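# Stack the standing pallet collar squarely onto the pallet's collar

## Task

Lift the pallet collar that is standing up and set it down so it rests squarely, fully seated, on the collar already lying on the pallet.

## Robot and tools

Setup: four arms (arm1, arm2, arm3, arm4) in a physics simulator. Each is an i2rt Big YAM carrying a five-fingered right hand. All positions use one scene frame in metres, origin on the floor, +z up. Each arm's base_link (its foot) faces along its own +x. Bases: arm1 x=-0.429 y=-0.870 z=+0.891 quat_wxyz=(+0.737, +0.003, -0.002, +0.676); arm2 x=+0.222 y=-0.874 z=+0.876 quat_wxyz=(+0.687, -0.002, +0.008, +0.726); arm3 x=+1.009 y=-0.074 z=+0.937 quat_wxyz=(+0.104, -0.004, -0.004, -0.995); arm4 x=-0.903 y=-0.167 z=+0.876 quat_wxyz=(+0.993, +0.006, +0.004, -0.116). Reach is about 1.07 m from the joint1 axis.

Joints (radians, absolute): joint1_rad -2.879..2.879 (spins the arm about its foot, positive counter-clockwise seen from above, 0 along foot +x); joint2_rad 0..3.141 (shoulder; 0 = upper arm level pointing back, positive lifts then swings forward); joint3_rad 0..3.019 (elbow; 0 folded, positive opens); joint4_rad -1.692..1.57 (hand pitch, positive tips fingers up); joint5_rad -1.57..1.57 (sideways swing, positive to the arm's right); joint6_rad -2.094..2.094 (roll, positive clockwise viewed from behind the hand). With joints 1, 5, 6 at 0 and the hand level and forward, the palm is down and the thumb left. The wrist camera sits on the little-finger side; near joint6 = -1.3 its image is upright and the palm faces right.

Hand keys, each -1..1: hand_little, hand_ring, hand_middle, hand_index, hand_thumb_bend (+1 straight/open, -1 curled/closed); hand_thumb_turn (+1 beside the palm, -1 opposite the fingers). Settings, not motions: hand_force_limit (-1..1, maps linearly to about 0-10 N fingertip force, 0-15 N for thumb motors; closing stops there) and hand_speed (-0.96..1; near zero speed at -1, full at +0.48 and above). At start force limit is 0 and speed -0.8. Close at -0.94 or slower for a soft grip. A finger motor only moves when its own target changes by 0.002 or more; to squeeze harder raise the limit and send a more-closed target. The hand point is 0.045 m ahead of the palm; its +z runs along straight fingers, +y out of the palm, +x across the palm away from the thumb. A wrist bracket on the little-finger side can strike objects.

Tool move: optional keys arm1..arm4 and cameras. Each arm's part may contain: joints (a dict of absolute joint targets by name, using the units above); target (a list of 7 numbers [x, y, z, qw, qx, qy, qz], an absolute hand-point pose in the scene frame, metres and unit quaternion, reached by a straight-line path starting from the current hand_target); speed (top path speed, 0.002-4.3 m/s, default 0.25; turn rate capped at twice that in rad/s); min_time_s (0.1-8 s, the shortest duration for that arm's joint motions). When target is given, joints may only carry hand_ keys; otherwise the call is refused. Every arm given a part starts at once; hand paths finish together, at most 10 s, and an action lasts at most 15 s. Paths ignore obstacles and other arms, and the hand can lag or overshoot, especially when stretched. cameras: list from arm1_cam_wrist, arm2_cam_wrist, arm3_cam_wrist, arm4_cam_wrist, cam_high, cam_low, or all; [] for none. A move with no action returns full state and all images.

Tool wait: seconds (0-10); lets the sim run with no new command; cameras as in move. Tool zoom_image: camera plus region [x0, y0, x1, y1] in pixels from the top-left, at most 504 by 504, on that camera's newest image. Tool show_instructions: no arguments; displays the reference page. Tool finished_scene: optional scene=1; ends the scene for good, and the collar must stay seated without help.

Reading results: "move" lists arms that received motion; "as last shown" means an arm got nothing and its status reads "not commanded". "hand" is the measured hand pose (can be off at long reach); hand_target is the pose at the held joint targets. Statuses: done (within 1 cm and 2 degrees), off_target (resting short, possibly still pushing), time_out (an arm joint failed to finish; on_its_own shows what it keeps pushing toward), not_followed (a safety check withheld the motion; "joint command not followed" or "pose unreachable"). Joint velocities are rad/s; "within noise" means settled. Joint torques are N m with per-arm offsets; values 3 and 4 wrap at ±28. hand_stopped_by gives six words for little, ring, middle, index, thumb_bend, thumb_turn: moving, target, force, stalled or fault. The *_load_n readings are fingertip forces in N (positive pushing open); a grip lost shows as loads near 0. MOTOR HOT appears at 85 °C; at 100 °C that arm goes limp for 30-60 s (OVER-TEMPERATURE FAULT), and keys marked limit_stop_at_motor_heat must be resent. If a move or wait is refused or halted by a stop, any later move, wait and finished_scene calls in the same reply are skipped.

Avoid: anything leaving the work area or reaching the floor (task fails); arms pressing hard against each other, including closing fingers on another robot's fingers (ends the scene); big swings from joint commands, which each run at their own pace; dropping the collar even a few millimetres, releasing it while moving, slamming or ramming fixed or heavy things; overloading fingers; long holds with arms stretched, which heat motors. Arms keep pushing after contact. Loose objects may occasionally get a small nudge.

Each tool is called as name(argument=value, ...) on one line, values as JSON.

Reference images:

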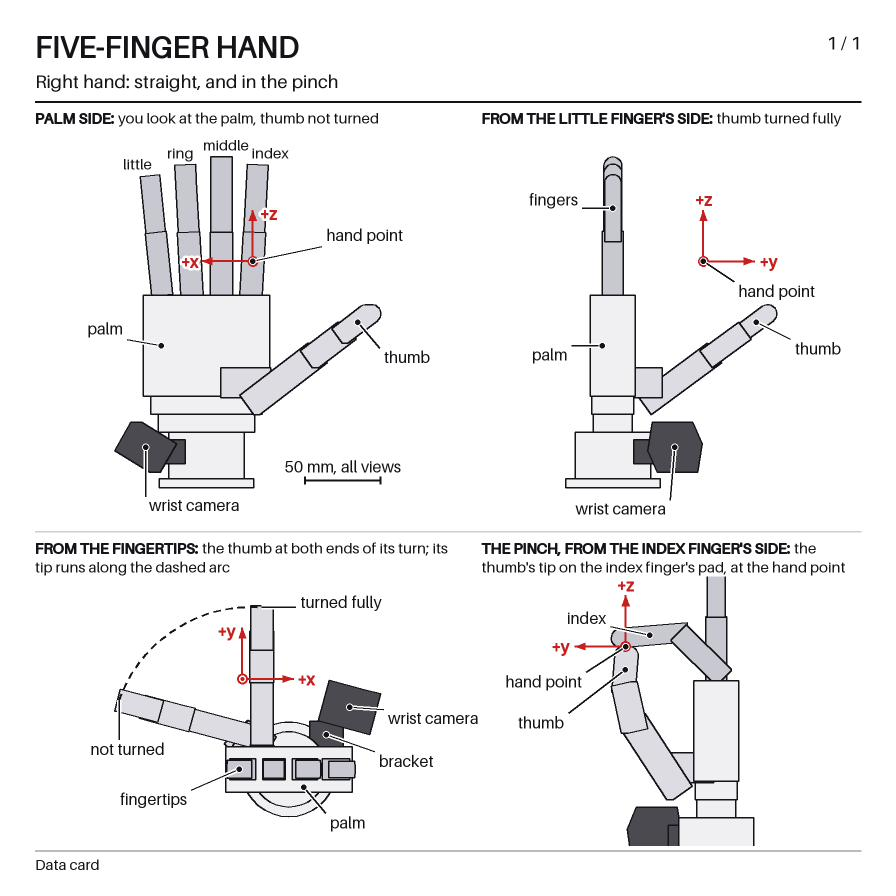

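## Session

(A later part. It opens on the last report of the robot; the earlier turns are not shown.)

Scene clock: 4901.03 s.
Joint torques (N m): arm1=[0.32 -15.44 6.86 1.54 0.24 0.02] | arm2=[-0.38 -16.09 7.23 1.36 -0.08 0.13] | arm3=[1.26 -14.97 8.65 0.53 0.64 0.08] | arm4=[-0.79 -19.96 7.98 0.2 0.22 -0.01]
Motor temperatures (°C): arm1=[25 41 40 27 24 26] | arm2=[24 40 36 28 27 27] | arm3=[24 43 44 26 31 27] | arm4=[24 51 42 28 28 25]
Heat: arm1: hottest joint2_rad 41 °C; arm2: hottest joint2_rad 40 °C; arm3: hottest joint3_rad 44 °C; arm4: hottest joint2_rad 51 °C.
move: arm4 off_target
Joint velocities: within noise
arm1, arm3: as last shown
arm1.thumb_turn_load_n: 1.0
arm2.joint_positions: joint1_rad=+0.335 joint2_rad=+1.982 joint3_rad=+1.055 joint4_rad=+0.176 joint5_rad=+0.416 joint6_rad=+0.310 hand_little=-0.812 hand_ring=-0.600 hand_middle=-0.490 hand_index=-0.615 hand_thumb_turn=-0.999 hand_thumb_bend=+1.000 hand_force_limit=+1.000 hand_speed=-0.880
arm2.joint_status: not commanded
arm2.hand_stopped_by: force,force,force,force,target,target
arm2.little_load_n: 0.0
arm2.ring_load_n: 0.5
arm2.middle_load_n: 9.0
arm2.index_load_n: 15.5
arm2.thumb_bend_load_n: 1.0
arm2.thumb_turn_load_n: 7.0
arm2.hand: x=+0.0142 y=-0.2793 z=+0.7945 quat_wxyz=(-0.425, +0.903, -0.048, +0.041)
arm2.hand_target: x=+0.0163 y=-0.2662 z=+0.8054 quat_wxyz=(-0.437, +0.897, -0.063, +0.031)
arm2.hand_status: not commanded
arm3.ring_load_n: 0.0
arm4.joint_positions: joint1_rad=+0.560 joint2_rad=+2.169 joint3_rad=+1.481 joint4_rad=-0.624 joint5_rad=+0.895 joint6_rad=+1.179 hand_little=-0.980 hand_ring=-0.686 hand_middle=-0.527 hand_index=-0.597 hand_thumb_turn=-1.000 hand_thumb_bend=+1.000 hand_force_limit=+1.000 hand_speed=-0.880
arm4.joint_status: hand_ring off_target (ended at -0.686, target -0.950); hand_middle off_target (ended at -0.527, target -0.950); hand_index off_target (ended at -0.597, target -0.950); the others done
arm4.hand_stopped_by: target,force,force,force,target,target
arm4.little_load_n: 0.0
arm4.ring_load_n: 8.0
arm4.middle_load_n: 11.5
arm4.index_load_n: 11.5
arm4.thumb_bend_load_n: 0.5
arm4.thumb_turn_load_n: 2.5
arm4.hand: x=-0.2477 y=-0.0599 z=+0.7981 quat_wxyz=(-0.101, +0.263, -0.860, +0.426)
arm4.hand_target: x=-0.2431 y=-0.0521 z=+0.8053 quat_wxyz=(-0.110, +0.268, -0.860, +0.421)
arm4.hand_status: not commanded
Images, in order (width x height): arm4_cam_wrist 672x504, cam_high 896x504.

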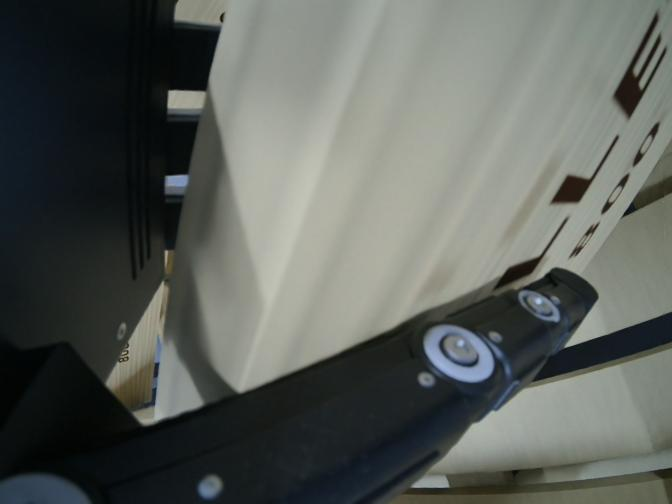

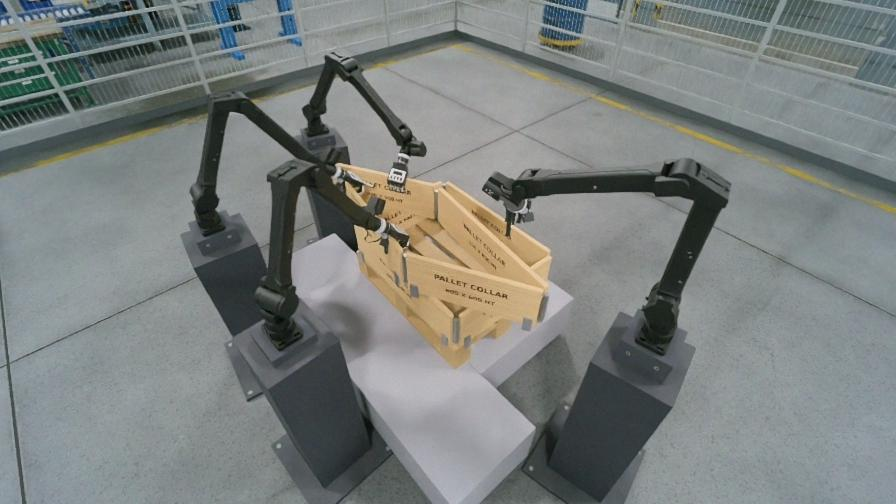

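move(arm1={"target": [-0.358, -0.231, 0.825, 0.4369, -0.8956, 0.0744, -0.0363], "speed": 0.05}, arm2={"target": [0.066, -0.266, 0.845, 0.4376, -0.897, 0.0549, -0.0267], "speed": 0.05}, arm4={"target": [-0.238, -0.012, 0.860, 0.150, -0.3073, 0.8442, -0.4114], "speed": 0.05}, cameras=["all"])

zoom_image(camera="cam_high", region=[320, 120, 600, 380])

Scene clock: 4961.90 s.
Joint torques (N m): arm1=[-3.96 -19.96 5.65 1.2 -0.01 -0.51] | arm2=[-6.24 -21.01 6.84 0.21 -0.58 -0.22] | arm3=[1.26 -15.03 8.65 0.51 0.64 0.07] | arm4=[3.08 -26.05 7.58 -0.29 -0.58 -0.22]
Motor temperatures (°C): arm1=[25 42 39 27 24 26] | arm2=[24 39 36 28 27 27] | arm3=[24 43 44 26 30 27] | arm4=[24 51 42 28 27 25]
Heat: arm1: hottest joint2_rad 42 °C; arm2: hottest joint2_rad 39 °C; arm3: hottest joint3_rad 44 °C; arm4: hottest joint2_rad 51 °C.
move: arm1 off_target; arm2 off_target; arm4 off_target
Joint velocities: within noise
arm1.joint_positions: joint1_rad=-0.017 joint2_rad=+2.037 joint3_rad=+1.059 joint4_rad=+0.266 joint5_rad=+0.012 joint6_rad=+0.045 hand_little=-0.799 hand_ring=-0.615 hand_middle=+1.000 hand_index=-0.672 hand_thumb_turn=-0.999 hand_thumb_bend=+1.000 hand_force_limit=+1.000 hand_speed=-0.880
arm1.joint_status: not commanded
arm1.hand_stopped_by: force,force,fault,force,target,target
arm1.little_load_n: 0.0
arm1.ring_load_n: 0.0
arm1.middle_load_n: 0.0
arm1.index_load_n: 15.0
arm1.thumb_bend_load_n: 1.0
arm1.thumb_turn_load_n: 14.0
arm1.hand: x=-0.3950 y=-0.2379 z=+0.7962 quat_wxyz=(-0.419, +0.905, -0.070, +0.016)
arm1.hand_target: x=-0.3588 y=-0.2315 z=+0.8239 quat_wxyz=(-0.437, +0.896, -0.075, +0.037)
arm1.hand_status: off_target (0.047 m and 3.3 deg from the pose sent, 0.058 m and 1.7 deg at the start)
arm2.joint_positions: joint1_rad=+0.315 joint2_rad=+1.941 joint3_rad=+1.006 joint4_rad=+0.181 joint5_rad=+0.350 joint6_rad=+0.265 hand_little=-0.812 hand_ring=-0.600 hand_middle=-0.490 hand_index=-0.615 hand_thumb_turn=-0.999 hand_thumb_bend=+1.000 hand_force_limit=+1.000 hand_speed=-0.880
arm2.joint_status: not commanded
arm2.hand_stopped_by: force,force,force,force,target,target
arm2.little_load_n: 0.5
arm2.ring_load_n: 0.0
arm2.middle_load_n: 6.0
arm2.index_load_n: 21.0
arm2.thumb_bend_load_n: 1.5
arm2.thumb_turn_load_n: 21.5
arm2.hand: x=+0.0227 y=-0.2951 z=+0.7984 quat_wxyz=(-0.415, +0.909, -0.023, +0.027)
arm2.hand_target: x=+0.0655 y=-0.2678 z=+0.8423 quat_wxyz=(-0.439, +0.897, -0.054, +0.029)
arm2.hand_status: off_target (0.070 m and 4.7 deg from the pose sent, 0.074 m and 2.4 deg at the start)
arm3: as last shown
arm4.joint_positions: joint1_rad=+0.565 joint2_rad=+2.165 joint3_rad=+1.476 joint4_rad=-0.581 joint5_rad=+0.887 joint6_rad=+1.106 hand_little=-0.980 hand_ring=-0.686 hand_middle=-0.527 hand_index=-0.597 hand_thumb_turn=-1.000 hand_thumb_bend=+1.000 hand_force_limit=+1.000 hand_speed=-0.880
arm4.joint_status: not commanded
arm4.hand_stopped_by: target,force,force,force,target,target
arm4.little_load_n: 0.0
arm4.ring_load_n: 5.5
arm4.middle_load_n: 12.5
arm4.index_load_n: 14.0
arm4.thumb_bend_load_n: 1.0
arm4.thumb_turn_load_n: 6.0
arm4.hand: x=-0.2447 y=-0.0539 z=+0.7993 quat_wxyz=(-0.106, +0.287, -0.851, +0.426)
arm4.hand_target: x=-0.2387 y=-0.0135 z=+0.8571 quat_wxyz=(-0.150, +0.308, -0.845, +0.412)
arm4.hand_status: off_target (0.074 m and 5.8 deg from the pose sent, 0.079 m and 8.0 deg at the start)
pictures: arm1_cam_wrist, arm2_cam_wrist, arm3_cam_wrist, arm4_cam_wrist, cam_high, cam_low
Images, in order (width x height): arm1_cam_wrist 672x504, arm2_cam_wrist 672x504, arm3_cam_wrist 672x504, arm4_cam_wrist 672x504, cam_high 896x504, cam_low 896x504.

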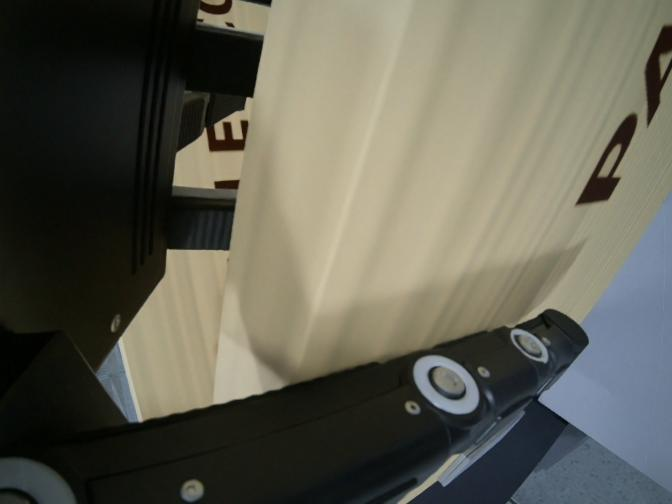

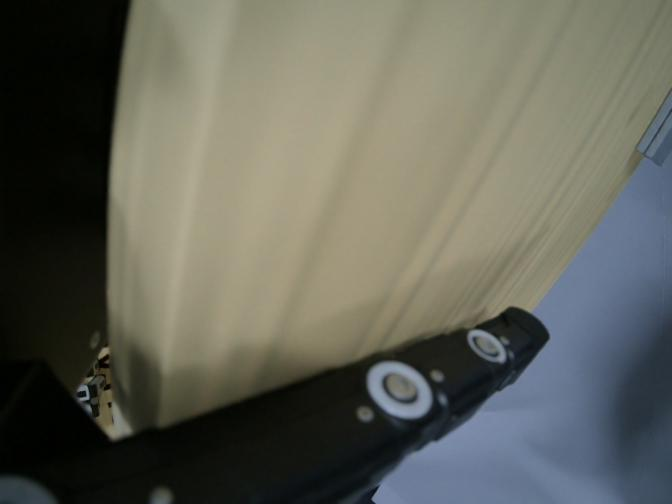

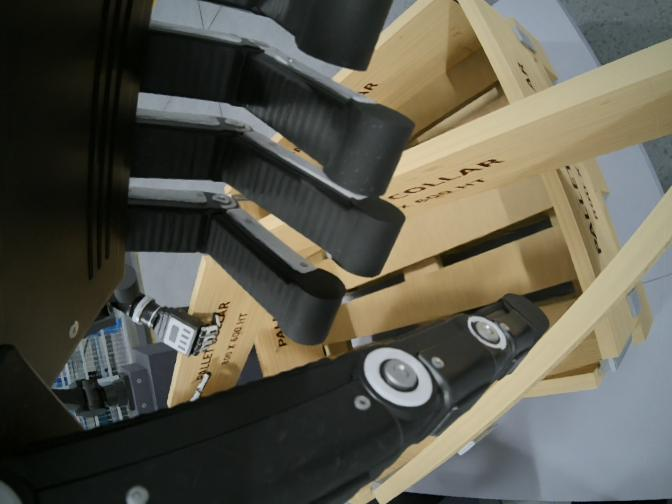

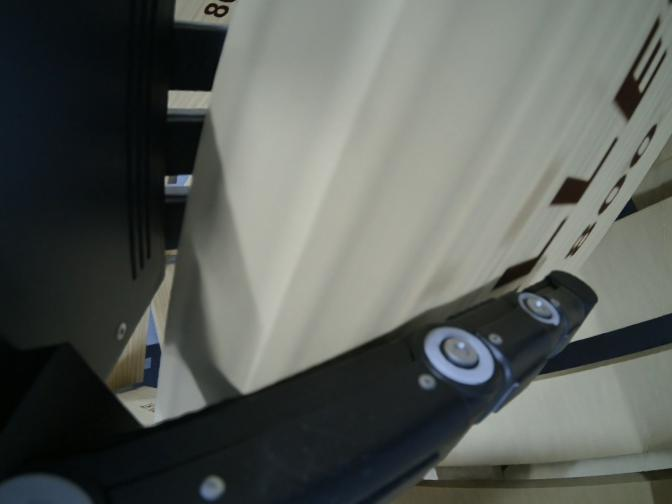

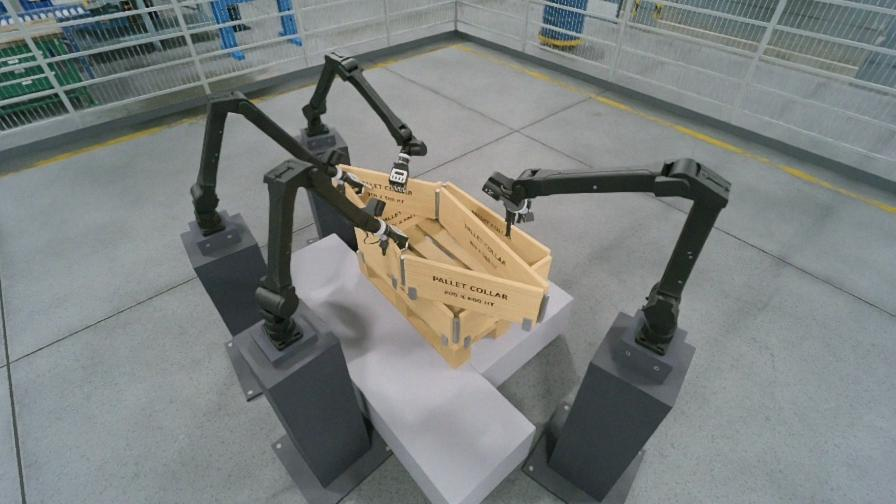

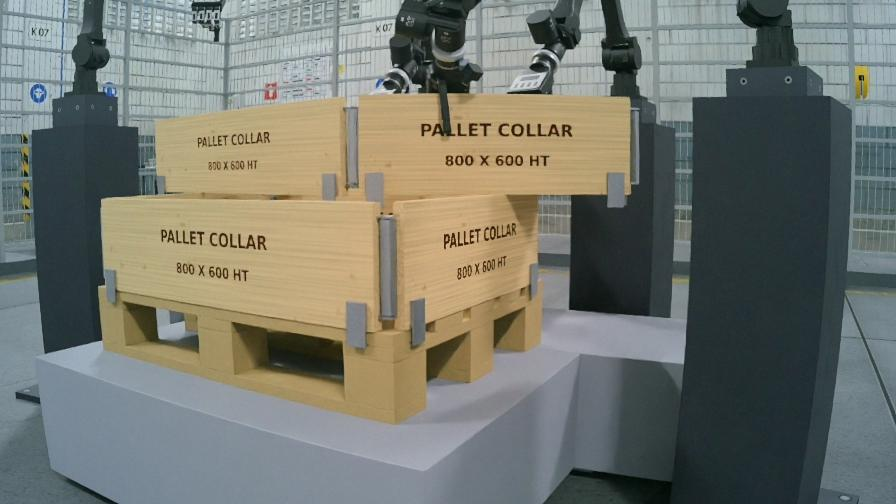

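Scaled by 1.800.

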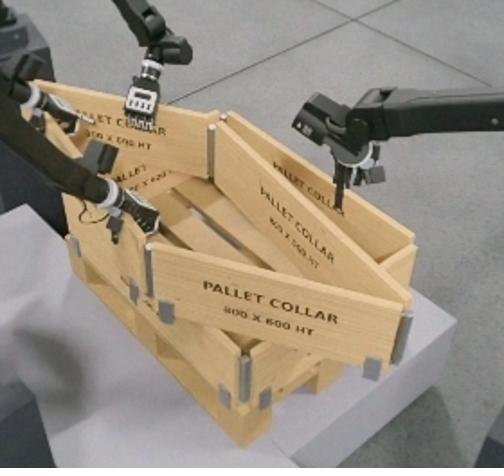

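move(arm1={"target": [-0.398, -0.231, 0.800, 0.4369, -0.8956, 0.0744, -0.0363], "speed": 0.05}, arm2={"target": [0.018, -0.278, 0.803, 0.4373, -0.8965, 0.0626, -0.0305], "speed": 0.05}, arm4={"target": [-0.242, -0.051, 0.805, 0.110, -0.268, 0.8600, -0.4210], "speed": 0.05})

move(arm4={"joints": {"hand_speed": -0.6, "hand_index": 0.0, "hand_middle": 0.0, "hand_ring": 0.0, "hand_little": 0.0}})

move(arm4={"target": [-0.244, -0.048, 0.85, 0.110, -0.268, 0.8600, -0.4210], "speed": 0.1})

move(arm4={"target": [-0.155, -0.006, 0.96, 0.095, -0.245, 0.8670, -0.4235], "speed": 0.15}, cameras=["arm4_cam_wrist"])

Scene clock: 5010.47 s.
Joint torques (N m): arm1=[0.21 -16.03 5.56 2.22 0.11 -0.1] | arm2=[0.21 -14.62 8.12 1.18 0.04 0.11] | arm3=[1.26 -15.03 8.64 0.54 0.64 0.07] | arm4=[-0.26 -19.84 8.98 -0.87 0.05 0.28]
Motor temperatures (°C): arm1=[25 43 37 27 24 26] | arm2=[25 40 35 28 28 27] | arm3=[24 42 44 26 30 27] | arm4=[24 51 42 28 28 25]
Heat: arm1: hottest joint2_rad 43 °C; arm2: hottest joint2_rad 40 °C; arm3: hottest joint3_rad 44 °C; arm4: hottest joint2_rad 51 °C.
move: arm1 done; arm2 off_target; arm4 off_target
Joint velocities: within noise
arm1.joint_positions: joint1_rad=+0.002 joint2_rad=+2.041 joint3_rad=+1.046 joint4_rad=+0.299 joint5_rad=+0.064 joint6_rad=+0.049 hand_little=-0.799 hand_ring=-0.615 hand_middle=+1.000 hand_index=-0.672 hand_thumb_turn=-1.000 hand_thumb_bend=+1.000 hand_force_limit=+1.000 hand_speed=-0.880
arm1.joint_status: not commanded
arm1.hand_stopped_by: force,force,fault,force,target,target
arm1.little_load_n: 0.0
arm1.ring_load_n: 2.0
arm1.middle_load_n: 0.0
arm1.index_load_n: 13.0
arm1.thumb_bend_load_n: 1.0
arm1.thumb_turn_load_n: 2.0
arm1.hand: x=-0.3970 y=-0.2377 z=+0.7936 quat_wxyz=(-0.426, +0.901, -0.074, +0.036)
arm1.hand_target: x=-0.3981 y=-0.2310 z=+0.8003 quat_wxyz=(-0.437, +0.896, -0.074, +0.036)
arm1.hand_status: done (0.009 m and 1.4 deg from the pose sent, 0.009 m and 3.3 deg at the start)
arm2.joint_positions: joint1_rad=+0.334 joint2_rad=+1.958 joint3_rad=+1.004 joint4_rad=+0.201 joint5_rad=+0.416 joint6_rad=+0.316 hand_little=-0.812 hand_ring=-0.600 hand_middle=-0.490 hand_index=-0.615 hand_thumb_turn=-0.999 hand_thumb_bend=+1.000 hand_force_limit=+1.000 hand_speed=-0.880
arm2.joint_status: not commanded
arm2.hand_stopped_by: force,force,force,force,target,target
arm2.little_load_n: 0.0
arm2.ring_load_n: 0.0
arm2.middle_load_n: 6.5
arm2.index_load_n: 16.5
arm2.thumb_bend_load_n: 1.0
arm2.thumb_turn_load_n: 5.5
arm2.hand: x=+0.0209 y=-0.2939 z=+0.7935 quat_wxyz=(-0.424, +0.903, -0.051, +0.040)
arm2.hand_target: x=+0.0182 y=-0.2784 z=+0.8035 quat_wxyz=(-0.437, +0.897, -0.062, +0.030)
arm2.hand_status: off_target (0.019 m and 2.4 deg from the pose sent, 0.018 m and 5.4 deg at the start)
arm3: as last shown
arm4.joint_positions: joint1_rad=+0.560 joint2_rad=+2.167 joint3_rad=+1.474 joint4_rad=-0.599 joint5_rad=+0.898 joint6_rad=+1.146 hand_little=-0.980 hand_ring=-0.686 hand_middle=-0.527 hand_index=-0.597 hand_thumb_turn=-1.000 hand_thumb_bend=+1.000 hand_force_limit=+1.000 hand_speed=-0.880
arm4.joint_status: not commanded
arm4.hand_stopped_by: target,force,force,force,target,target
arm4.little_load_n: 0.0
arm4.ring_load_n: 6.0
arm4.middle_load_n: 10.0
arm4.index_load_n: 8.0
arm4.thumb_bend_load_n: 0.5
arm4.thumb_turn_load_n: 3.0
arm4.hand: x=-0.2467 y=-0.0597 z=+0.7980 quat_wxyz=(-0.103, +0.272, -0.855, +0.429)
arm4.hand_target: x=-0.2422 y=-0.0510 z=+0.8049 quat_wxyz=(-0.110, +0.268, -0.860, +0.421)
arm4.hand_status: off_target (0.012 m and 1.4 deg from the pose sent, 0.007 m and 2.5 deg at the start)
pictures: none

Scene clock: 5011.83 s.
Joint torques (N m): arm1=[0.15 -16.03 5.72 2.19 0.09 -0.12] | arm2=[0.09 -14.8 8.13 1.24 0.01 0.1] | arm3=[1.32 -15.09 8.65 0.54 0.64 0.08] | arm4=[-0.5 -19.43 9.06 -0.28 0.6 0.25]
Motor temperatures (°C): arm1=[25 43 37 27 24 26] | arm2=[25 40 35 28 28 27] | arm3=[24 42 44 26 30 27] | arm4=[24 51 42 28 28 25]
Heat: arm1: hottest joint2_rad 43 °C; arm2: hottest joint2_rad 40 °C; arm3: hottest joint3_rad 44 °C; arm4: hottest joint2_rad 51 °C.
move: arm4 done
Joint velocities: within noise
arm1, arm2, arm3: as last shown
arm1.joint_positions: joint1_rad=+0.002 joint2_rad=+2.042 joint3_rad=+1.046 joint4_rad=+0.301 joint5_rad=+0.066 joint6_rad=+0.049 hand_little=-0.799 hand_ring=-0.614 hand_middle=+1.000 hand_index=-0.672 hand_thumb_turn=-1.000 hand_thumb_bend=+1.000 hand_force_limit=+1.000 hand_speed=-0.880
arm1.ring_load_n: 2.5
arm1.hand: x=-0.3967 y=-0.2377 z=+0.7933 quat_wxyz=(-0.426, +0.901, -0.074, +0.036)
arm1.hand_target: x=-0.3980 y=-0.2312 z=+0.8000 quat_wxyz=(-0.437, +0.896, -0.074, +0.036)
arm2.joint_positions: joint1_rad=+0.334 joint2_rad=+1.959 joint3_rad=+1.004 joint4_rad=+0.202 joint5_rad=+0.417 joint6_rad=+0.318 hand_little=-0.812 hand_ring=-0.600 hand_middle=-0.490 hand_index=-0.615 hand_thumb_turn=-1.000 hand_thumb_bend=+1.000 hand_force_limit=+1.000 hand_speed=-0.880
arm2.ring_load_n: 0.5
arm2.index_load_n: 16.0
arm2.thumb_bend_load_n: 0.5
arm2.thumb_turn_load_n: 4.5
arm2.hand: x=+0.0211 y=-0.2938 z=+0.7934 quat_wxyz=(-0.425, +0.903, -0.052, +0.040)
arm2.hand_target: x=+0.0182 y=-0.2784 z=+0.8035 quat_wxyz=(-0.438, +0.897, -0.062, +0.030)
arm3.ring_load_n: 0.5
arm4.joint_positions: joint1_rad=+0.560 joint2_rad=+2.162 joint3_rad=+1.474 joint4_rad=-0.613 joint5_rad=+0.885 joint6_rad=+1.151 hand_little=+0.000 hand_ring=+0.000 hand_middle=+0.000 hand_index=+0.000 hand_thumb_turn=-1.000 hand_thumb_bend=+1.000 hand_force_limit=+1.000 hand_speed=-0.600
arm4.joint_status: all done
arm4.hand_stopped_by: target,target,target,target,target,target
arm4.little_load_n: 0.0
arm4.ring_load_n: 0.0
arm4.middle_load_n: 0.0
arm4.index_load_n: 0.0
arm4.thumb_bend_load_n: 0.0
arm4.thumb_turn_load_n: 0.0
arm4.hand: x=-0.2489 y=-0.0582 z=+0.7990 quat_wxyz=(-0.101, +0.274, -0.858, +0.423)
arm4.hand_target: x=-0.2422 y=-0.0510 z=+0.8050 quat_wxyz=(-0.110, +0.268, -0.860, +0.421)
arm4.hand_status: not commanded
pictures: none

Scene clock: 5013.07 s.
Joint torques (N m): arm1=[0.15 -16.38 5.64 2.25 0.07 -0.08] | arm2=[0.21 -14.8 8.12 1.2 0.01 0.11] | arm3=[1.26 -15.09 8.62 0.53 0.64 0.08] | arm4=[0.03 -19.08 10.95 -0.4 0.67 0.29]
Motor temperatures (°C): arm1=[25 43 37 27 24 26] | arm2=[25 40 35 28 28 27] | arm3=[24 42 44 26 30 27] | arm4=[24 52 42 28 28 25]
Heat: arm1: hottest joint2_rad 43 °C; arm2: hottest joint2_rad 40 °C; arm3: hottest joint3_rad 44 °C; arm4: hottest joint2_rad 52 °C.
move: arm4 off_target
Joint velocities: within noise
arm1, arm2, arm3: as last shown
arm2.ring_load_n: 0.0
arm2.index_load_n: 15.5
arm2.thumb_bend_load_n: 1.0
arm3.little_load_n: 0.5
arm3.ring_load_n: 0.0
arm4.joint_positions: joint1_rad=+0.560 joint2_rad=+2.097 joint3_rad=+1.474 joint4_rad=-0.708 joint5_rad=+0.885 joint6_rad=+1.161 hand_little=+0.000 hand_ring=+0.000 hand_middle=+0.000 hand_index=+0.000 hand_thumb_turn=-1.000 hand_thumb_bend=+1.000 hand_force_limit=+1.000 hand_speed=-0.600
arm4.joint_status: not commanded
arm4.hand_stopped_by: target,target,target,target,target,target
arm4.little_load_n: 0.0
arm4.ring_load_n: 0.0
arm4.middle_load_n: 0.0
arm4.index_load_n: 0.0
arm4.thumb_bend_load_n: 0.0
arm4.thumb_turn_load_n: 0.0
arm4.hand: x=-0.2582 y=-0.0619 z=+0.8336 quat_wxyz=(-0.090, +0.276, -0.859, +0.423)
arm4.hand_target: x=-0.2447 y=-0.0481 z=+0.8504 quat_wxyz=(-0.110, +0.268, -0.860, +0.421)
arm4.hand_status: off_target (0.026 m and 2.5 deg from the pose sent, 0.052 m and 1.3 deg at the start)
pictures: none

Scene clock: 5015.13 s.
Joint torques (N m): arm1=[-0.15 -16.85 5.61 2.15 0.09 -0.12] | arm2=[0.09 -14.8 8.17 1.22 0.02 0.1] | arm3=[1.2 -15.09 8.64 0.54 0.64 0.08] | arm4=[0.26 -19.96 13.56 -0.5 0.83 0.22]
Motor temperatures (°C): arm1=[25 43 37 27 24 26] | arm2=[25 40 36 28 28 27] | arm3=[24 42 44 26 30 27] | arm4=[24 52 42 28 28 25]
Heat: arm1: hottest joint2_rad 43 °C; arm2: hottest joint2_rad 40 °C; arm3: hottest joint3_rad 44 °C; arm4: hottest joint2_rad 52 °C.
move: arm4 off_target
Joint velocities: within noise
arm1, arm2, arm3: as last shown
arm1.little_load_n: 0.5
arm1.ring_load_n: 2.0
arm3.little_load_n: 0.0
arm3.ring_load_n: -0.5
arm3.index_load_n: 0.5
arm4.joint_positions: joint1_rad=+0.581 joint2_rad=+2.253 joint3_rad=+2.114 joint4_rad=-1.266 joint5_rad=+0.898 joint6_rad=+1.279 hand_little=+0.000 hand_ring=+0.000 hand_middle=+0.000 hand_index=+0.000 hand_thumb_turn=-1.000 hand_thumb_bend=+1.000 hand_force_limit=+1.000 hand_speed=-0.600
arm4.joint_status: not commanded
arm4.hand_stopped_by: target,target,target,target,target,target
arm4.little_load_n: 0.0
arm4.ring_load_n: 0.0
arm4.middle_load_n: 0.0
arm4.index_load_n: 0.0
arm4.thumb_bend_load_n: 0.0
arm4.thumb_turn_load_n: 0.0
arm4.hand: x=-0.1647 y=-0.0190 z=+0.9609 quat_wxyz=(-0.085, +0.249, -0.867, +0.424)
arm4.hand_target: x=-0.1558 y=-0.0062 z=+0.9601 quat_wxyz=(-0.096, +0.245, -0.867, +0.423)
arm4.hand_status: off_target (0.016 m and 1.2 deg from the pose sent, 0.173 m and 3.7 deg at the start)
Images, in order (width x height): arm4_cam_wrist 672x504.

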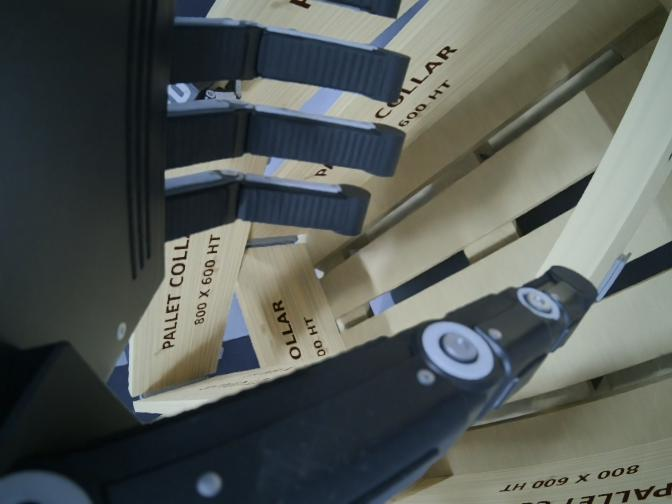

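move(arm4={"target": [-0.16, -0.007, 0.895, 0.095, -0.245, 0.8670, -0.4235], "speed": 0.12}, cameras=["arm4_cam_wrist"])

Scene clock: 5042.63 s.
Joint torques (N m): arm1=[0.09 -16.32 5.59 2.28 0.07 -0.12] | arm2=[0.26 -14.8 8.14 1.2 0 0.09] | arm3=[1.26 -15.03 8.64 0.54 0.64 0.08] | arm4=[0.15 -21.19 8.68 0.29 0.82 0.21]
Motor temperatures (°C): arm1=[25 42 37 27 24 26] | arm2=[25 40 37 28 27 27] | arm3=[24 42 45 26 30 27] | arm4=[24 52 45 28 28 25]
Heat: arm1: hottest joint2_rad 42 °C; arm2: hottest joint2_rad 40 °C; arm3: hottest joint3_rad 45 °C; arm4: hottest joint2_rad 52 °C.
move: arm4 off_target
Joint velocities: within noise
arm1, arm2: as last shown
arm1.little_load_n: 0.0
arm1.ring_load_n: 2.5
arm2.ring_load_n: 0.5
arm2.thumb_bend_load_n: 0.5
arm3.joint_positions: joint1_rad=+0.117 joint2_rad=+1.625 joint3_rad=+1.240 joint4_rad=-0.831 joint5_rad=+0.849 joint6_rad=+1.064 hand_little=-0.980 hand_ring=-0.756 hand_middle=-0.614 hand_index=-0.713 hand_thumb_turn=-1.000 hand_thumb_bend=+1.000 hand_force_limit=+1.000 hand_speed=-0.880
arm3.joint_status: not commanded
arm3.hand_stopped_by: target,force,force,force,target,target
arm3.little_load_n: 0.0
arm3.ring_load_n: 0.0
arm3.middle_load_n: 0.0
arm3.index_load_n: 0.0
arm3.thumb_bend_load_n: 0.0
arm3.thumb_turn_load_n: 0.0
arm3.hand: x=+0.4559 y=-0.1533 z=+1.0651 quat_wxyz=(+0.415, -0.851, -0.294, +0.128)
arm3.hand_target: x=+0.4502 y=-0.1600 z=+1.0801 quat_wxyz=(+0.415, -0.851, -0.289, +0.141)
arm3.hand_status: not commanded
arm4.joint_positions: joint1_rad=+0.581 joint2_rad=+2.290 joint3_rad=+2.045 joint4_rad=-1.136 joint5_rad=+0.900 joint6_rad=+1.283 hand_little=+0.000 hand_ring=+0.000 hand_middle=+0.000 hand_index=+0.000 hand_thumb_turn=-1.000 hand_thumb_bend=+1.000 hand_force_limit=+1.000 hand_speed=-0.600
arm4.joint_status: not commanded
arm4.hand_stopped_by: target,target,target,target,target,target
arm4.little_load_n: 0.0
arm4.ring_load_n: 0.0
arm4.middle_load_n: 0.0
arm4.index_load_n: -0.5
arm4.thumb_bend_load_n: 0.0
arm4.thumb_turn_load_n: 0.0
arm4.hand: x=-0.1578 y=-0.0160 z=+0.9117 quat_wxyz=(-0.097, +0.241, -0.868, +0.423)
arm4.hand_target: x=-0.1604 y=-0.0073 z=+0.8952 quat_wxyz=(-0.095, +0.245, -0.867, +0.424)
arm4.hand_status: off_target (0.019 m and 0.5 deg from the pose sent, 0.067 m and 1.2 deg at the start)
Images, in order (width x height): arm4_cam_wrist 672x504.

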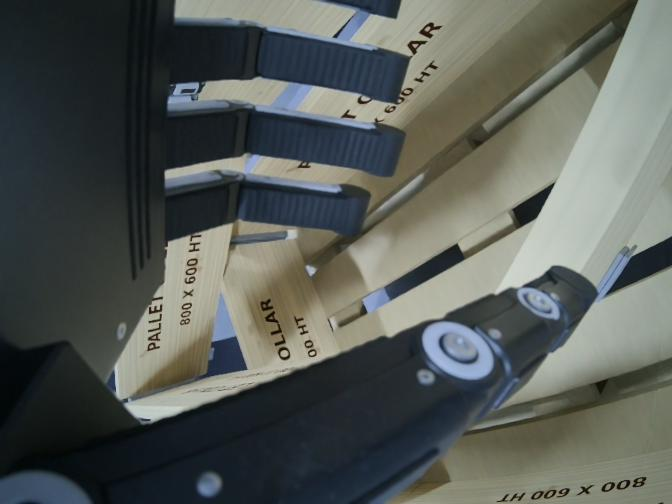

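move(arm4={"target": [-0.165, 0.002, 0.850, 0.095, -0.245, 0.8670, -0.4235], "speed": 0.1}, cameras=["arm4_cam_wrist"])

Scene clock: 5055.70 s.
Joint torques (N m): arm1=[0.21 -15.74 5.64 2.04 0.06 -0.12] | arm2=[0.21 -14.74 8.17 1.17 0.02 0.1] | arm3=[1.26 -15.03 8.64 0.51 0.64 0.07] | arm4=[0.15 -20.42 8.38 0.23 0.8 0.25]
Motor temperatures (°C): arm1=[25 41 37 28 24 26] | arm2=[25 40 37 28 27 27] | arm3=[24 42 45 26 30 27] | arm4=[24 52 46 28 28 25]
Heat: arm1: hottest joint2_rad 41 °C; arm2: hottest joint2_rad 40 °C; arm3: hottest joint3_rad 45 °C; arm4: hottest joint2_rad 52 °C.
move: arm4 off_target
Joint velocities: within noise
arm1, arm2, arm3: as last shown
arm1.ring_load_n: 2.0
arm2.ring_load_n: 0.0
arm2.middle_load_n: 6.0
arm2.thumb_bend_load_n: 1.0
arm4.joint_positions: joint1_rad=+0.595 joint2_rad=+2.331 joint3_rad=+2.003 joint4_rad=-1.067 joint5_rad=+0.901 joint6_rad=+1.302 hand_little=+0.000 hand_ring=+0.000 hand_middle=+0.000 hand_index=+0.000 hand_thumb_turn=-1.000 hand_thumb_bend=+1.000 hand_force_limit=+1.000 hand_speed=-0.600
arm4.joint_status: not commanded
arm4.hand_stopped_by: target,target,target,target,target,target
arm4.little_load_n: 0.0
arm4.ring_load_n: 0.0
arm4.middle_load_n: 0.0
arm4.index_load_n: 0.0
arm4.thumb_bend_load_n: 0.0
arm4.thumb_turn_load_n: 0.0
arm4.hand: x=-0.1618 y=-0.0053 z=+0.8687 quat_wxyz=(-0.098, +0.243, -0.867, +0.423)
arm4.hand_target: x=-0.1654 y=+0.0019 z=+0.8505 quat_wxyz=(-0.095, +0.245, -0.867, +0.423)
arm4.hand_status: off_target (0.020 m and 0.5 deg from the pose sent, 0.065 m and 0.5 deg at the start)
Images, in order (width x height): arm4_cam_wrist 672x504.

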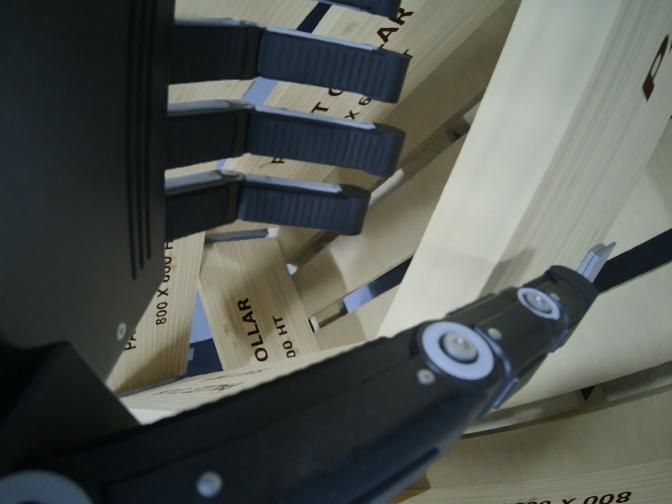

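move(arm4={"target": [-0.165, 0.002, 0.810, 0.095, -0.245, 0.8670, -0.4235], "speed": 0.1})

move(arm4={"target": [-0.163, -0.006, 0.775, 0.095, -0.245, 0.8670, -0.4235], "speed": 0.06}, cameras=["arm4_cam_wrist"])

Scene clock: 5062.90 s.
Joint torques (N m): arm1=[0.26 -16.09 5.56 2.09 0.1 -0.09] | arm2=[0.09 -14.8 8.16 1.2 0.02 0.1] | arm3=[1.14 -15.03 8.64 0.53 0.64 0.08] | arm4=[0.09 -20.19 8.2 0.23 0.82 0.24]
Motor temperatures (°C): arm1=[25 41 37 28 24 26] | arm2=[25 40 37 28 27 27] | arm3=[24 42 45 26 30 27] | arm4=[24 53 45 28 28 25]
Heat: arm1: hottest joint2_rad 41 °C; arm2: hottest joint2_rad 40 °C; arm3: hottest joint3_rad 45 °C; arm4: hottest joint2_rad 53 °C.
move: arm4 off_target
Joint velocities: within noise
arm1, arm2, arm3: as last shown
arm1.ring_load_n: 2.5
arm1.index_load_n: 12.5
arm1.thumb_turn_load_n: 1.5
arm2.ring_load_n: 0.5
arm2.middle_load_n: 6.5
arm2.index_load_n: 16.0
arm3.thumb_turn_load_n: 0.5
arm4.joint_positions: joint1_rad=+0.595 joint2_rad=+2.380 joint3_rad=+1.980 joint4_rad=-0.996 joint5_rad=+0.901 joint6_rad=+1.302 hand_little=+0.000 hand_ring=+0.000 hand_middle=+0.000 hand_index=+0.000 hand_thumb_turn=-1.000 hand_thumb_bend=+1.000 hand_force_limit=+1.000 hand_speed=-0.600
arm4.joint_status: not commanded
arm4.hand_stopped_by: target,target,target,target,target,target
arm4.little_load_n: 0.0
arm4.ring_load_n: 0.0
arm4.middle_load_n: 0.0
arm4.index_load_n: 0.0
arm4.thumb_bend_load_n: 0.0
arm4.thumb_turn_load_n: 0.0
arm4.hand: x=-0.1615 y=-0.0046 z=+0.8275 quat_wxyz=(-0.098, +0.243, -0.867, +0.423)
arm4.hand_target: x=-0.1654 y=+0.0019 z=+0.8104 quat_wxyz=(-0.095, +0.245, -0.867, +0.424)
arm4.hand_status: off_target (0.019 m and 0.4 deg from the pose sent, 0.059 m and 0.4 deg at the start)
pictures: none

Scene clock: 5064.20 s.
Joint torques (N m): arm1=[0.03 -15.97 5.6 2.32 0.08 -0.11] | arm2=[0.21 -14.68 8.14 1.2 0.01 0.09] | arm3=[1.32 -15.03 8.66 0.54 0.64 0.08] | arm4=[-1.38 -20.48 7.61 0.21 0.7 0.08]
Motor temperatures (°C): arm1=[25 41 37 28 24 26] | arm2=[25 40 37 28 27 27] | arm3=[24 42 45 26 30 27] | arm4=[24 53 45 28 28 25]
Heat: arm1: hottest joint2_rad 41 °C; arm2: hottest joint2_rad 40 °C; arm3: hottest joint3_rad 45 °C; arm4: hottest joint2_rad 53 °C.
move: arm4 off_target
Joint velocities: within noise
arm1, arm2, arm3: as last shown
arm1.little_load_n: 0.5
arm1.index_load_n: 13.0
arm1.thumb_turn_load_n: 2.0
arm3.thumb_turn_load_n: 0.0
arm4.joint_positions: joint1_rad=+0.595 joint2_rad=+2.418 joint3_rad=+1.963 joint4_rad=-0.919 joint5_rad=+0.901 joint6_rad=+1.302 hand_little=+0.000 hand_ring=+0.000 hand_middle=+0.000 hand_index=+0.000 hand_thumb_turn=-1.000 hand_thumb_bend=+1.000 hand_force_limit=+1.000 hand_speed=-0.600
arm4.joint_status: not commanded
arm4.hand_stopped_by: target,target,target,target,target,target
arm4.little_load_n: 0.0
arm4.ring_load_n: 0.0
arm4.middle_load_n: -0.5
arm4.index_load_n: 0.0
arm4.thumb_bend_load_n: 0.0
arm4.thumb_turn_load_n: 0.0
arm4.hand: x=-0.1576 y=-0.0027 z=+0.7974 quat_wxyz=(-0.107, +0.238, -0.868, +0.422)
arm4.hand_target: x=-0.1635 y=-0.0060 z=+0.7755 quat_wxyz=(-0.095, +0.245, -0.867, +0.423)
arm4.hand_status: off_target (0.023 m and 1.7 deg from the pose sent, 0.052 m and 0.4 deg at the start)
Images, in order (width x height): arm4_cam_wrist 672x504.

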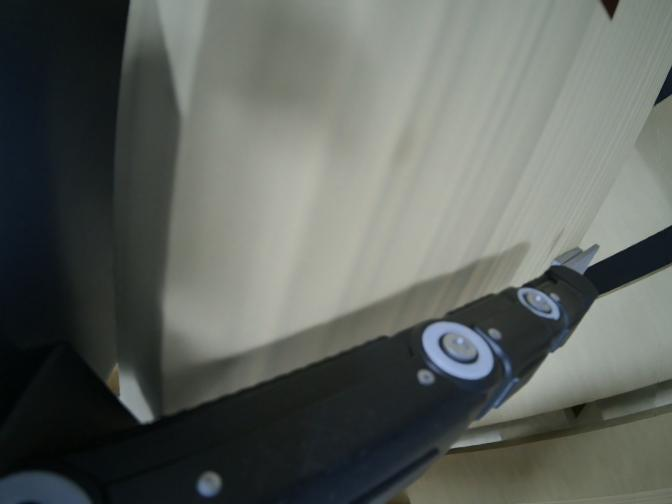

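move(arm4={"joints": {"hand_force_limit": 0.6, "hand_speed": -0.85, "hand_index": -1, "hand_middle": -1, "hand_ring": -1, "hand_little": -1}}, arm3={"target": [0.49, -0.165, 1.0, 0.4277, -0.8767, -0.1976, 0.0963], "speed": 0.15, "joints": {"hand_speed": -0.5, "hand_index": 0.0, "hand_middle": 0.0, "hand_ring": 0.0, "hand_little": 0.0}})

move(arm4={"joints": {"hand_force_limit": 1.0, "hand_speed": -0.88, "hand_index": -0.95, "hand_middle": -0.95, "hand_ring": -0.95, "hand_little": -0.98}}, arm3={"target": [0.49, -0.168, 0.93, 0.4277, -0.8767, -0.1976, 0.0963], "speed": 0.15}, cameras=["arm4_cam_wrist", "arm3_cam_wrist"])

Scene clock: 5083.73 s.
Joint torques (N m): arm1=[0.09 -15.68 5.57 2.1 0.07 -0.09] | arm2=[0.21 -14.86 8.12 1.18 0.02 0.1] | arm3=[1.14 -12.45 6.3 0.17 0.69 0.08] | arm4=[-1.08 -20.78 7.87 -0.03 0.28 0.06]
Motor temperatures (°C): arm1=[25 41 37 28 24 26] | arm2=[25 40 37 28 27 27] | arm3=[24 42 45 26 30 27] | arm4=[24 51 44 28 28 25]
Heat: arm1: hottest joint2_rad 41 °C; arm2: hottest joint2_rad 40 °C; arm3: hottest joint3_rad 45 °C; arm4: hottest joint2_rad 51 °C.
move: arm3 off_target; arm4 off_target
Joint velocities: within noise
arm1.joint_positions: joint1_rad=+0.002 joint2_rad=+2.042 joint3_rad=+1.046 joint4_rad=+0.301 joint5_rad=+0.066 joint6_rad=+0.049 hand_little=-0.799 hand_ring=-0.614 hand_middle=+1.000 hand_index=-0.672 hand_thumb_turn=-1.000 hand_thumb_bend=+1.000 hand_force_limit=+1.000 hand_speed=-0.880
arm1.joint_status: not commanded
arm1.hand_stopped_by: force,force,fault,force,target,target
arm1.little_load_n: 0.0
arm1.ring_load_n: 2.0
arm1.middle_load_n: 0.0
arm1.index_load_n: 13.0
arm1.thumb_bend_load_n: 1.0
arm1.thumb_turn_load_n: 2.0
arm1.hand: x=-0.3967 y=-0.2377 z=+0.7933 quat_wxyz=(-0.426, +0.901, -0.074, +0.036)
arm1.hand_target: x=-0.3980 y=-0.2312 z=+0.8000 quat_wxyz=(-0.437, +0.896, -0.074, +0.036)
arm1.hand_status: not commanded
arm2.joint_positions: joint1_rad=+0.334 joint2_rad=+1.959 joint3_rad=+1.004 joint4_rad=+0.202 joint5_rad=+0.417 joint6_rad=+0.318 hand_little=-0.812 hand_ring=-0.600 hand_middle=-0.490 hand_index=-0.615 hand_thumb_turn=-1.000 hand_thumb_bend=+1.000 hand_force_limit=+1.000 hand_speed=-0.880
arm2.joint_status: not commanded
arm2.hand_stopped_by: force,force,force,force,target,target
arm2.little_load_n: 0.0
arm2.ring_load_n: 0.5
arm2.middle_load_n: 6.5
arm2.index_load_n: 16.0
arm2.thumb_bend_load_n: 1.0
arm2.thumb_turn_load_n: 5.0
arm2.hand: x=+0.0210 y=-0.2938 z=+0.7935 quat_wxyz=(-0.425, +0.903, -0.052, +0.040)
arm2.hand_target: x=+0.0182 y=-0.2784 z=+0.8035 quat_wxyz=(-0.437, +0.897, -0.062, +0.030)
arm2.hand_status: not commanded
arm3.joint_positions: joint1_rad=+0.179 joint2_rad=+1.700 joint3_rad=+1.187 joint4_rad=-0.971 joint5_rad=+0.911 joint6_rad=+1.483 hand_little=+0.000 hand_ring=+0.000 hand_middle=+0.000 hand_index=+0.000 hand_thumb_turn=-1.000 hand_thumb_bend=+1.000 hand_force_limit=+1.000 hand_speed=-0.500
arm3.joint_status: all done
arm3.hand_stopped_by: target,target,target,target,target,target
arm3.little_load_n: 0.0
arm3.ring_load_n: 0.0
arm3.middle_load_n: 0.0
arm3.index_load_n: 0.0
arm3.thumb_bend_load_n: 0.0
arm3.thumb_turn_load_n: 0.0
arm3.hand: x=+0.4866 y=-0.1624 z=+1.0123 quat_wxyz=(+0.425, -0.878, -0.191, +0.108)
arm3.hand_target: x=+0.4902 y=-0.1649 z=+1.0002 quat_wxyz=(+0.428, -0.877, -0.198, +0.096)
arm3.hand_status: off_target (0.013 m and 1.6 deg from the pose sent, 0.074 m and 12.1 deg at the start)
arm4.joint_positions: joint1_rad=+0.591 joint2_rad=+2.419 joint3_rad=+1.963 joint4_rad=-0.913 joint5_rad=+0.911 joint6_rad=+1.301 hand_little=-0.873 hand_ring=-0.608 hand_middle=-0.400 hand_index=-0.595 hand_thumb_turn=-1.000 hand_thumb_bend=+1.000 hand_force_limit=+0.600 hand_speed=-0.850
arm4.joint_status: hand_little off_target (ended at -0.873, target -1.000); hand_ring off_target (ended at -0.608, target -1.000); hand_middle off_target (ended at -0.400, target -1.000); hand_index off_target (ended at -0.595, target -1.000); the others done
arm4.hand_stopped_by: force,force,force,force,target,target
arm4.little_load_n: 8.5
arm4.ring_load_n: 7.0
arm4.middle_load_n: 0.0
arm4.index_load_n: 5.5
arm4.thumb_bend_load_n: 0.0
arm4.thumb_turn_load_n: 0.5
arm4.hand: x=-0.1553 y=-0.0072 z=+0.7982 quat_wxyz=(-0.109, +0.234, -0.867, +0.427)
arm4.hand_target: x=-0.1636 y=-0.0061 z=+0.7753 quat_wxyz=(-0.095, +0.245, -0.867, +0.423)
arm4.hand_status: not commanded
pictures: none

Scene clock: 5084.93 s.
Joint torques (N m): arm1=[0.15 -16.26 5.63 2.18 0.08 -0.11] | arm2=[0.15 -14.8 8.18 1.2 0.01 0.11] | arm3=[1.14 -13.57 5.08 1.1 0.68 0.07] | arm4=[-0.79 -20.84 7.84 -0.12 0.04 0.1]
Motor temperatures (°C): arm1=[25 41 37 28 24 26] | arm2=[25 40 37 28 27 27] | arm3=[24 42 45 26 30 27] | arm4=[24 51 44 28 28 25]
Heat: arm1: hottest joint2_rad 41 °C; arm2: hottest joint2_rad 40 °C; arm3: hottest joint3_rad 45 °C; arm4: hottest joint2_rad 51 °C.
move: arm3 off_target; arm4 off_target
Joint velocities: within noise
arm1, arm2: as last shown
arm1.little_load_n: 0.5
arm1.index_load_n: 12.5
arm1.thumb_turn_load_n: 1.5
arm2.ring_load_n: 0.0
arm2.thumb_bend_load_n: 0.5
arm3.joint_positions: joint1_rad=+0.183 joint2_rad=+1.815 joint3_rad=+1.133 joint4_rad=-0.829 joint5_rad=+0.911 joint6_rad=+1.492 hand_little=+0.000 hand_ring=+0.000 hand_middle=+0.000 hand_index=+0.000 hand_thumb_turn=-1.000 hand_thumb_bend=+1.000 hand_force_limit=+1.000 hand_speed=-0.500
arm3.joint_status: not commanded
arm3.hand_stopped_by: target,target,target,target,target,target
arm3.little_load_n: 0.0
arm3.ring_load_n: 0.0
arm3.middle_load_n: 0.0
arm3.index_load_n: 0.0
arm3.thumb_bend_load_n: 0.0
arm3.thumb_turn_load_n: 0.0
arm3.hand: x=+0.4876 y=-0.1647 z=+0.9419 quat_wxyz=(+0.427, -0.878, -0.195, +0.099)
arm3.hand_target: x=+0.4902 y=-0.1679 z=+0.9303 quat_wxyz=(+0.428, -0.877, -0.198, +0.096)
arm3.hand_status: off_target (0.013 m and 0.5 deg from the pose sent, 0.083 m and 1.6 deg at the start)
arm4.joint_positions: joint1_rad=+0.591 joint2_rad=+2.419 joint3_rad=+1.963 joint4_rad=-0.911 joint5_rad=+0.916 joint6_rad=+1.298 hand_little=-0.914 hand_ring=-0.627 hand_middle=-0.519 hand_index=-0.625 hand_thumb_turn=-1.000 hand_thumb_bend=+1.000 hand_force_limit=+1.000 hand_speed=-0.880
arm4.joint_status: hand_little off_target (ended at -0.914, target -0.980); hand_ring off_target (ended at -0.627, target -0.950); hand_middle off_target (ended at -0.519, target -0.950); hand_index off_target (ended at -0.625, target -0.950); the others done
arm4.hand_stopped_by: force,force,force,force,target,target
arm4.little_load_n: 9.5
arm4.ring_load_n: 7.0
arm4.middle_load_n: 10.5
arm4.index_load_n: 9.5
arm4.thumb_bend_load_n: 0.5
arm4.thumb_turn_load_n: 1.0
arm4.hand: x=-0.1549 y=-0.0079 z=+0.7982 quat_wxyz=(-0.109, +0.235, -0.866, +0.429)
arm4.hand_target: x=-0.1636 y=-0.0061 z=+0.7754 quat_wxyz=(-0.095, +0.245, -0.867, +0.423)
arm4.hand_status: not commanded
pictures: arm3_cam_wrist, arm4_cam_wrist
Images, in order (width x height): arm3_cam_wrist 672x504, arm4_cam_wrist 672x504.

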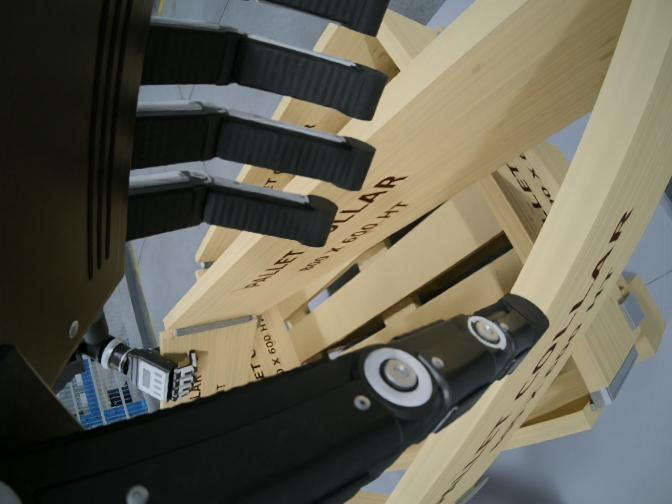

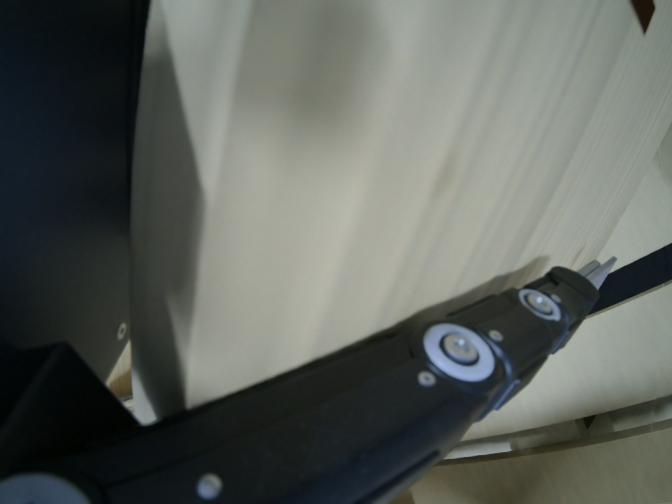

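move(arm3={"target": [0.491, -0.173, 0.880, 0.4277, -0.8767, -0.1976, 0.0963], "speed": 0.12}, cameras=["arm3_cam_wrist"])

Scene clock: 5103.03 s.
Joint torques (N m): arm1=[0.03 -16.38 5.71 2.14 0.08 -0.12] | arm2=[0.21 -14.62 8.17 1.17 0.02 0.1] | arm3=[1.2 -13.98 4.56 1.03 0.69 0.08] | arm4=[-0.56 -20.66 7.84 -0.06 0.04 0.08]
Motor temperatures (°C): arm1=[25 41 37 28 24 26] | arm2=[24 40 37 28 27 27] | arm3=[24 42 43 26 30 27] | arm4=[24 53 44 28 28 24]
Heat: arm1: hottest joint2_rad 41 °C; arm2: hottest joint2_rad 40 °C; arm3: hottest joint3_rad 43 °C; arm4: hottest joint2_rad 53 °C.
move: arm3 off_target
Joint velocities: within noise
arm1, arm2, arm4: as last shown
arm1.little_load_n: 0.0
arm1.middle_load_n: -0.5
arm1.index_load_n: 13.0
arm1.thumb_turn_load_n: 2.0
arm2.ring_load_n: 0.5
arm2.index_load_n: 15.5
arm2.thumb_turn_load_n: 4.5
arm3.joint_positions: joint1_rad=+0.193 joint2_rad=+1.910 joint3_rad=+1.111 joint4_rad=-0.724 joint5_rad=+0.911 joint6_rad=+1.507 hand_little=+0.000 hand_ring=+0.000 hand_middle=+0.000 hand_index=+0.000 hand_thumb_turn=-1.000 hand_thumb_bend=+1.000 hand_force_limit=+1.000 hand_speed=-0.500
arm3.joint_status: not commanded
arm3.hand_stopped_by: target,target,target,target,target,target
arm3.little_load_n: 0.0
arm3.ring_load_n: 0.0
arm3.middle_load_n: 0.0
arm3.index_load_n: 0.0
arm3.thumb_bend_load_n: 0.0
arm3.thumb_turn_load_n: 0.0
arm3.hand: x=+0.4874 y=-0.1704 z=+0.8924 quat_wxyz=(+0.427, -0.878, -0.195, +0.099)
arm3.hand_target: x=+0.4913 y=-0.1729 z=+0.8802 quat_wxyz=(+0.428, -0.877, -0.198, +0.096)
arm3.hand_status: off_target (0.013 m and 0.5 deg from the pose sent, 0.062 m and 0.5 deg at the start)
arm4.ring_load_n: 6.5
arm4.middle_load_n: 11.0
arm4.thumb_turn_load_n: 0.5
Images, in order (width x height): arm3_cam_wrist 672x504.

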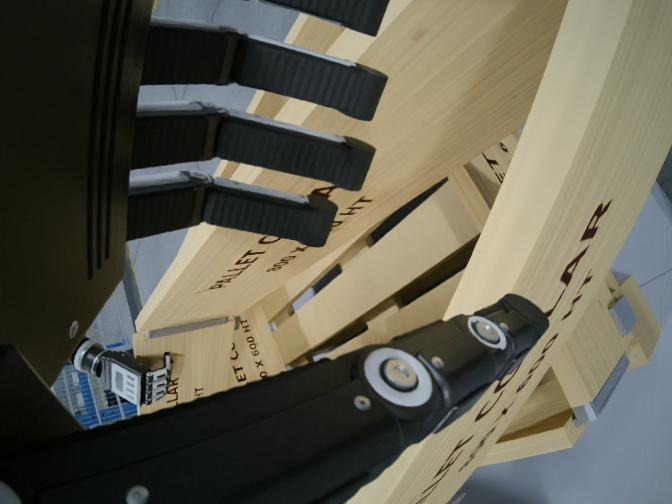

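move(arm3={"target": [0.495, -0.180, 0.835, 0.4277, -0.8767, -0.1976, 0.0963], "speed": 0.1}, cameras=["arm3_cam_wrist"])

Scene clock: 5108.57 s.
Joint torques (N m): arm1=[0.21 -16.09 5.7 2.09 0.05 -0.11] | arm2=[0.26 -14.92 8.13 1.21 0.01 0.1] | arm3=[1.26 -14.33 4.07 1.05 0.69 0.09] | arm4=[-0.67 -20.78 7.87 -0.12 0.06 0.11]
Motor temperatures (°C): arm1=[25 41 37 28 24 26] | arm2=[24 40 37 28 27 27] | arm3=[24 42 43 26 30 27] | arm4=[24 53 44 28 28 24]
Heat: arm1: hottest joint2_rad 41 °C; arm2: hottest joint2_rad 40 °C; arm3: hottest joint3_rad 43 °C; arm4: hottest joint2_rad 53 °C.
move: arm3 off_target
Joint velocities: within noise
arm1, arm2, arm4: as last shown
arm1.middle_load_n: 0.0
arm2.index_load_n: 16.0
arm2.thumb_bend_load_n: 1.0
arm2.thumb_turn_load_n: 5.0
arm3.joint_positions: joint1_rad=+0.210 joint2_rad=+2.003 joint3_rad=+1.103 joint4_rad=-0.643 joint5_rad=+0.912 joint6_rad=+1.533 hand_little=+0.000 hand_ring=+0.000 hand_middle=+0.000 hand_index=+0.000 hand_thumb_turn=-1.000 hand_thumb_bend=+1.000 hand_force_limit=+1.000 hand_speed=-0.500
arm3.joint_status: not commanded
arm3.hand_stopped_by: target,target,target,target,target,target
arm3.little_load_n: 0.0
arm3.ring_load_n: 0.0
arm3.middle_load_n: 0.0
arm3.index_load_n: 0.0
arm3.thumb_bend_load_n: 0.0
arm3.thumb_turn_load_n: 0.0
arm3.hand: x=+0.4903 y=-0.1781 z=+0.8480 quat_wxyz=(+0.426, -0.878, -0.195, +0.100)
arm3.hand_target: x=+0.4952 y=-0.1799 z=+0.8354 quat_wxyz=(+0.428, -0.877, -0.198, +0.096)
arm3.hand_status: off_target (0.014 m and 0.5 deg from the pose sent, 0.059 m and 0.5 deg at the start)
arm4.little_load_n: 10.0
arm4.ring_load_n: 7.0
Images, in order (width x height): arm3_cam_wrist 672x504.

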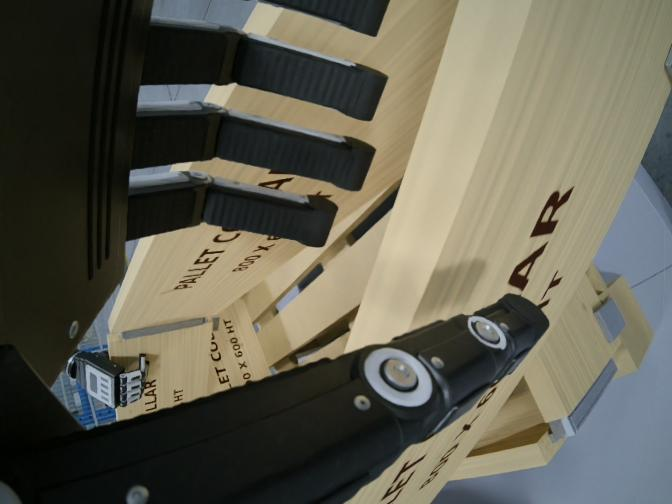

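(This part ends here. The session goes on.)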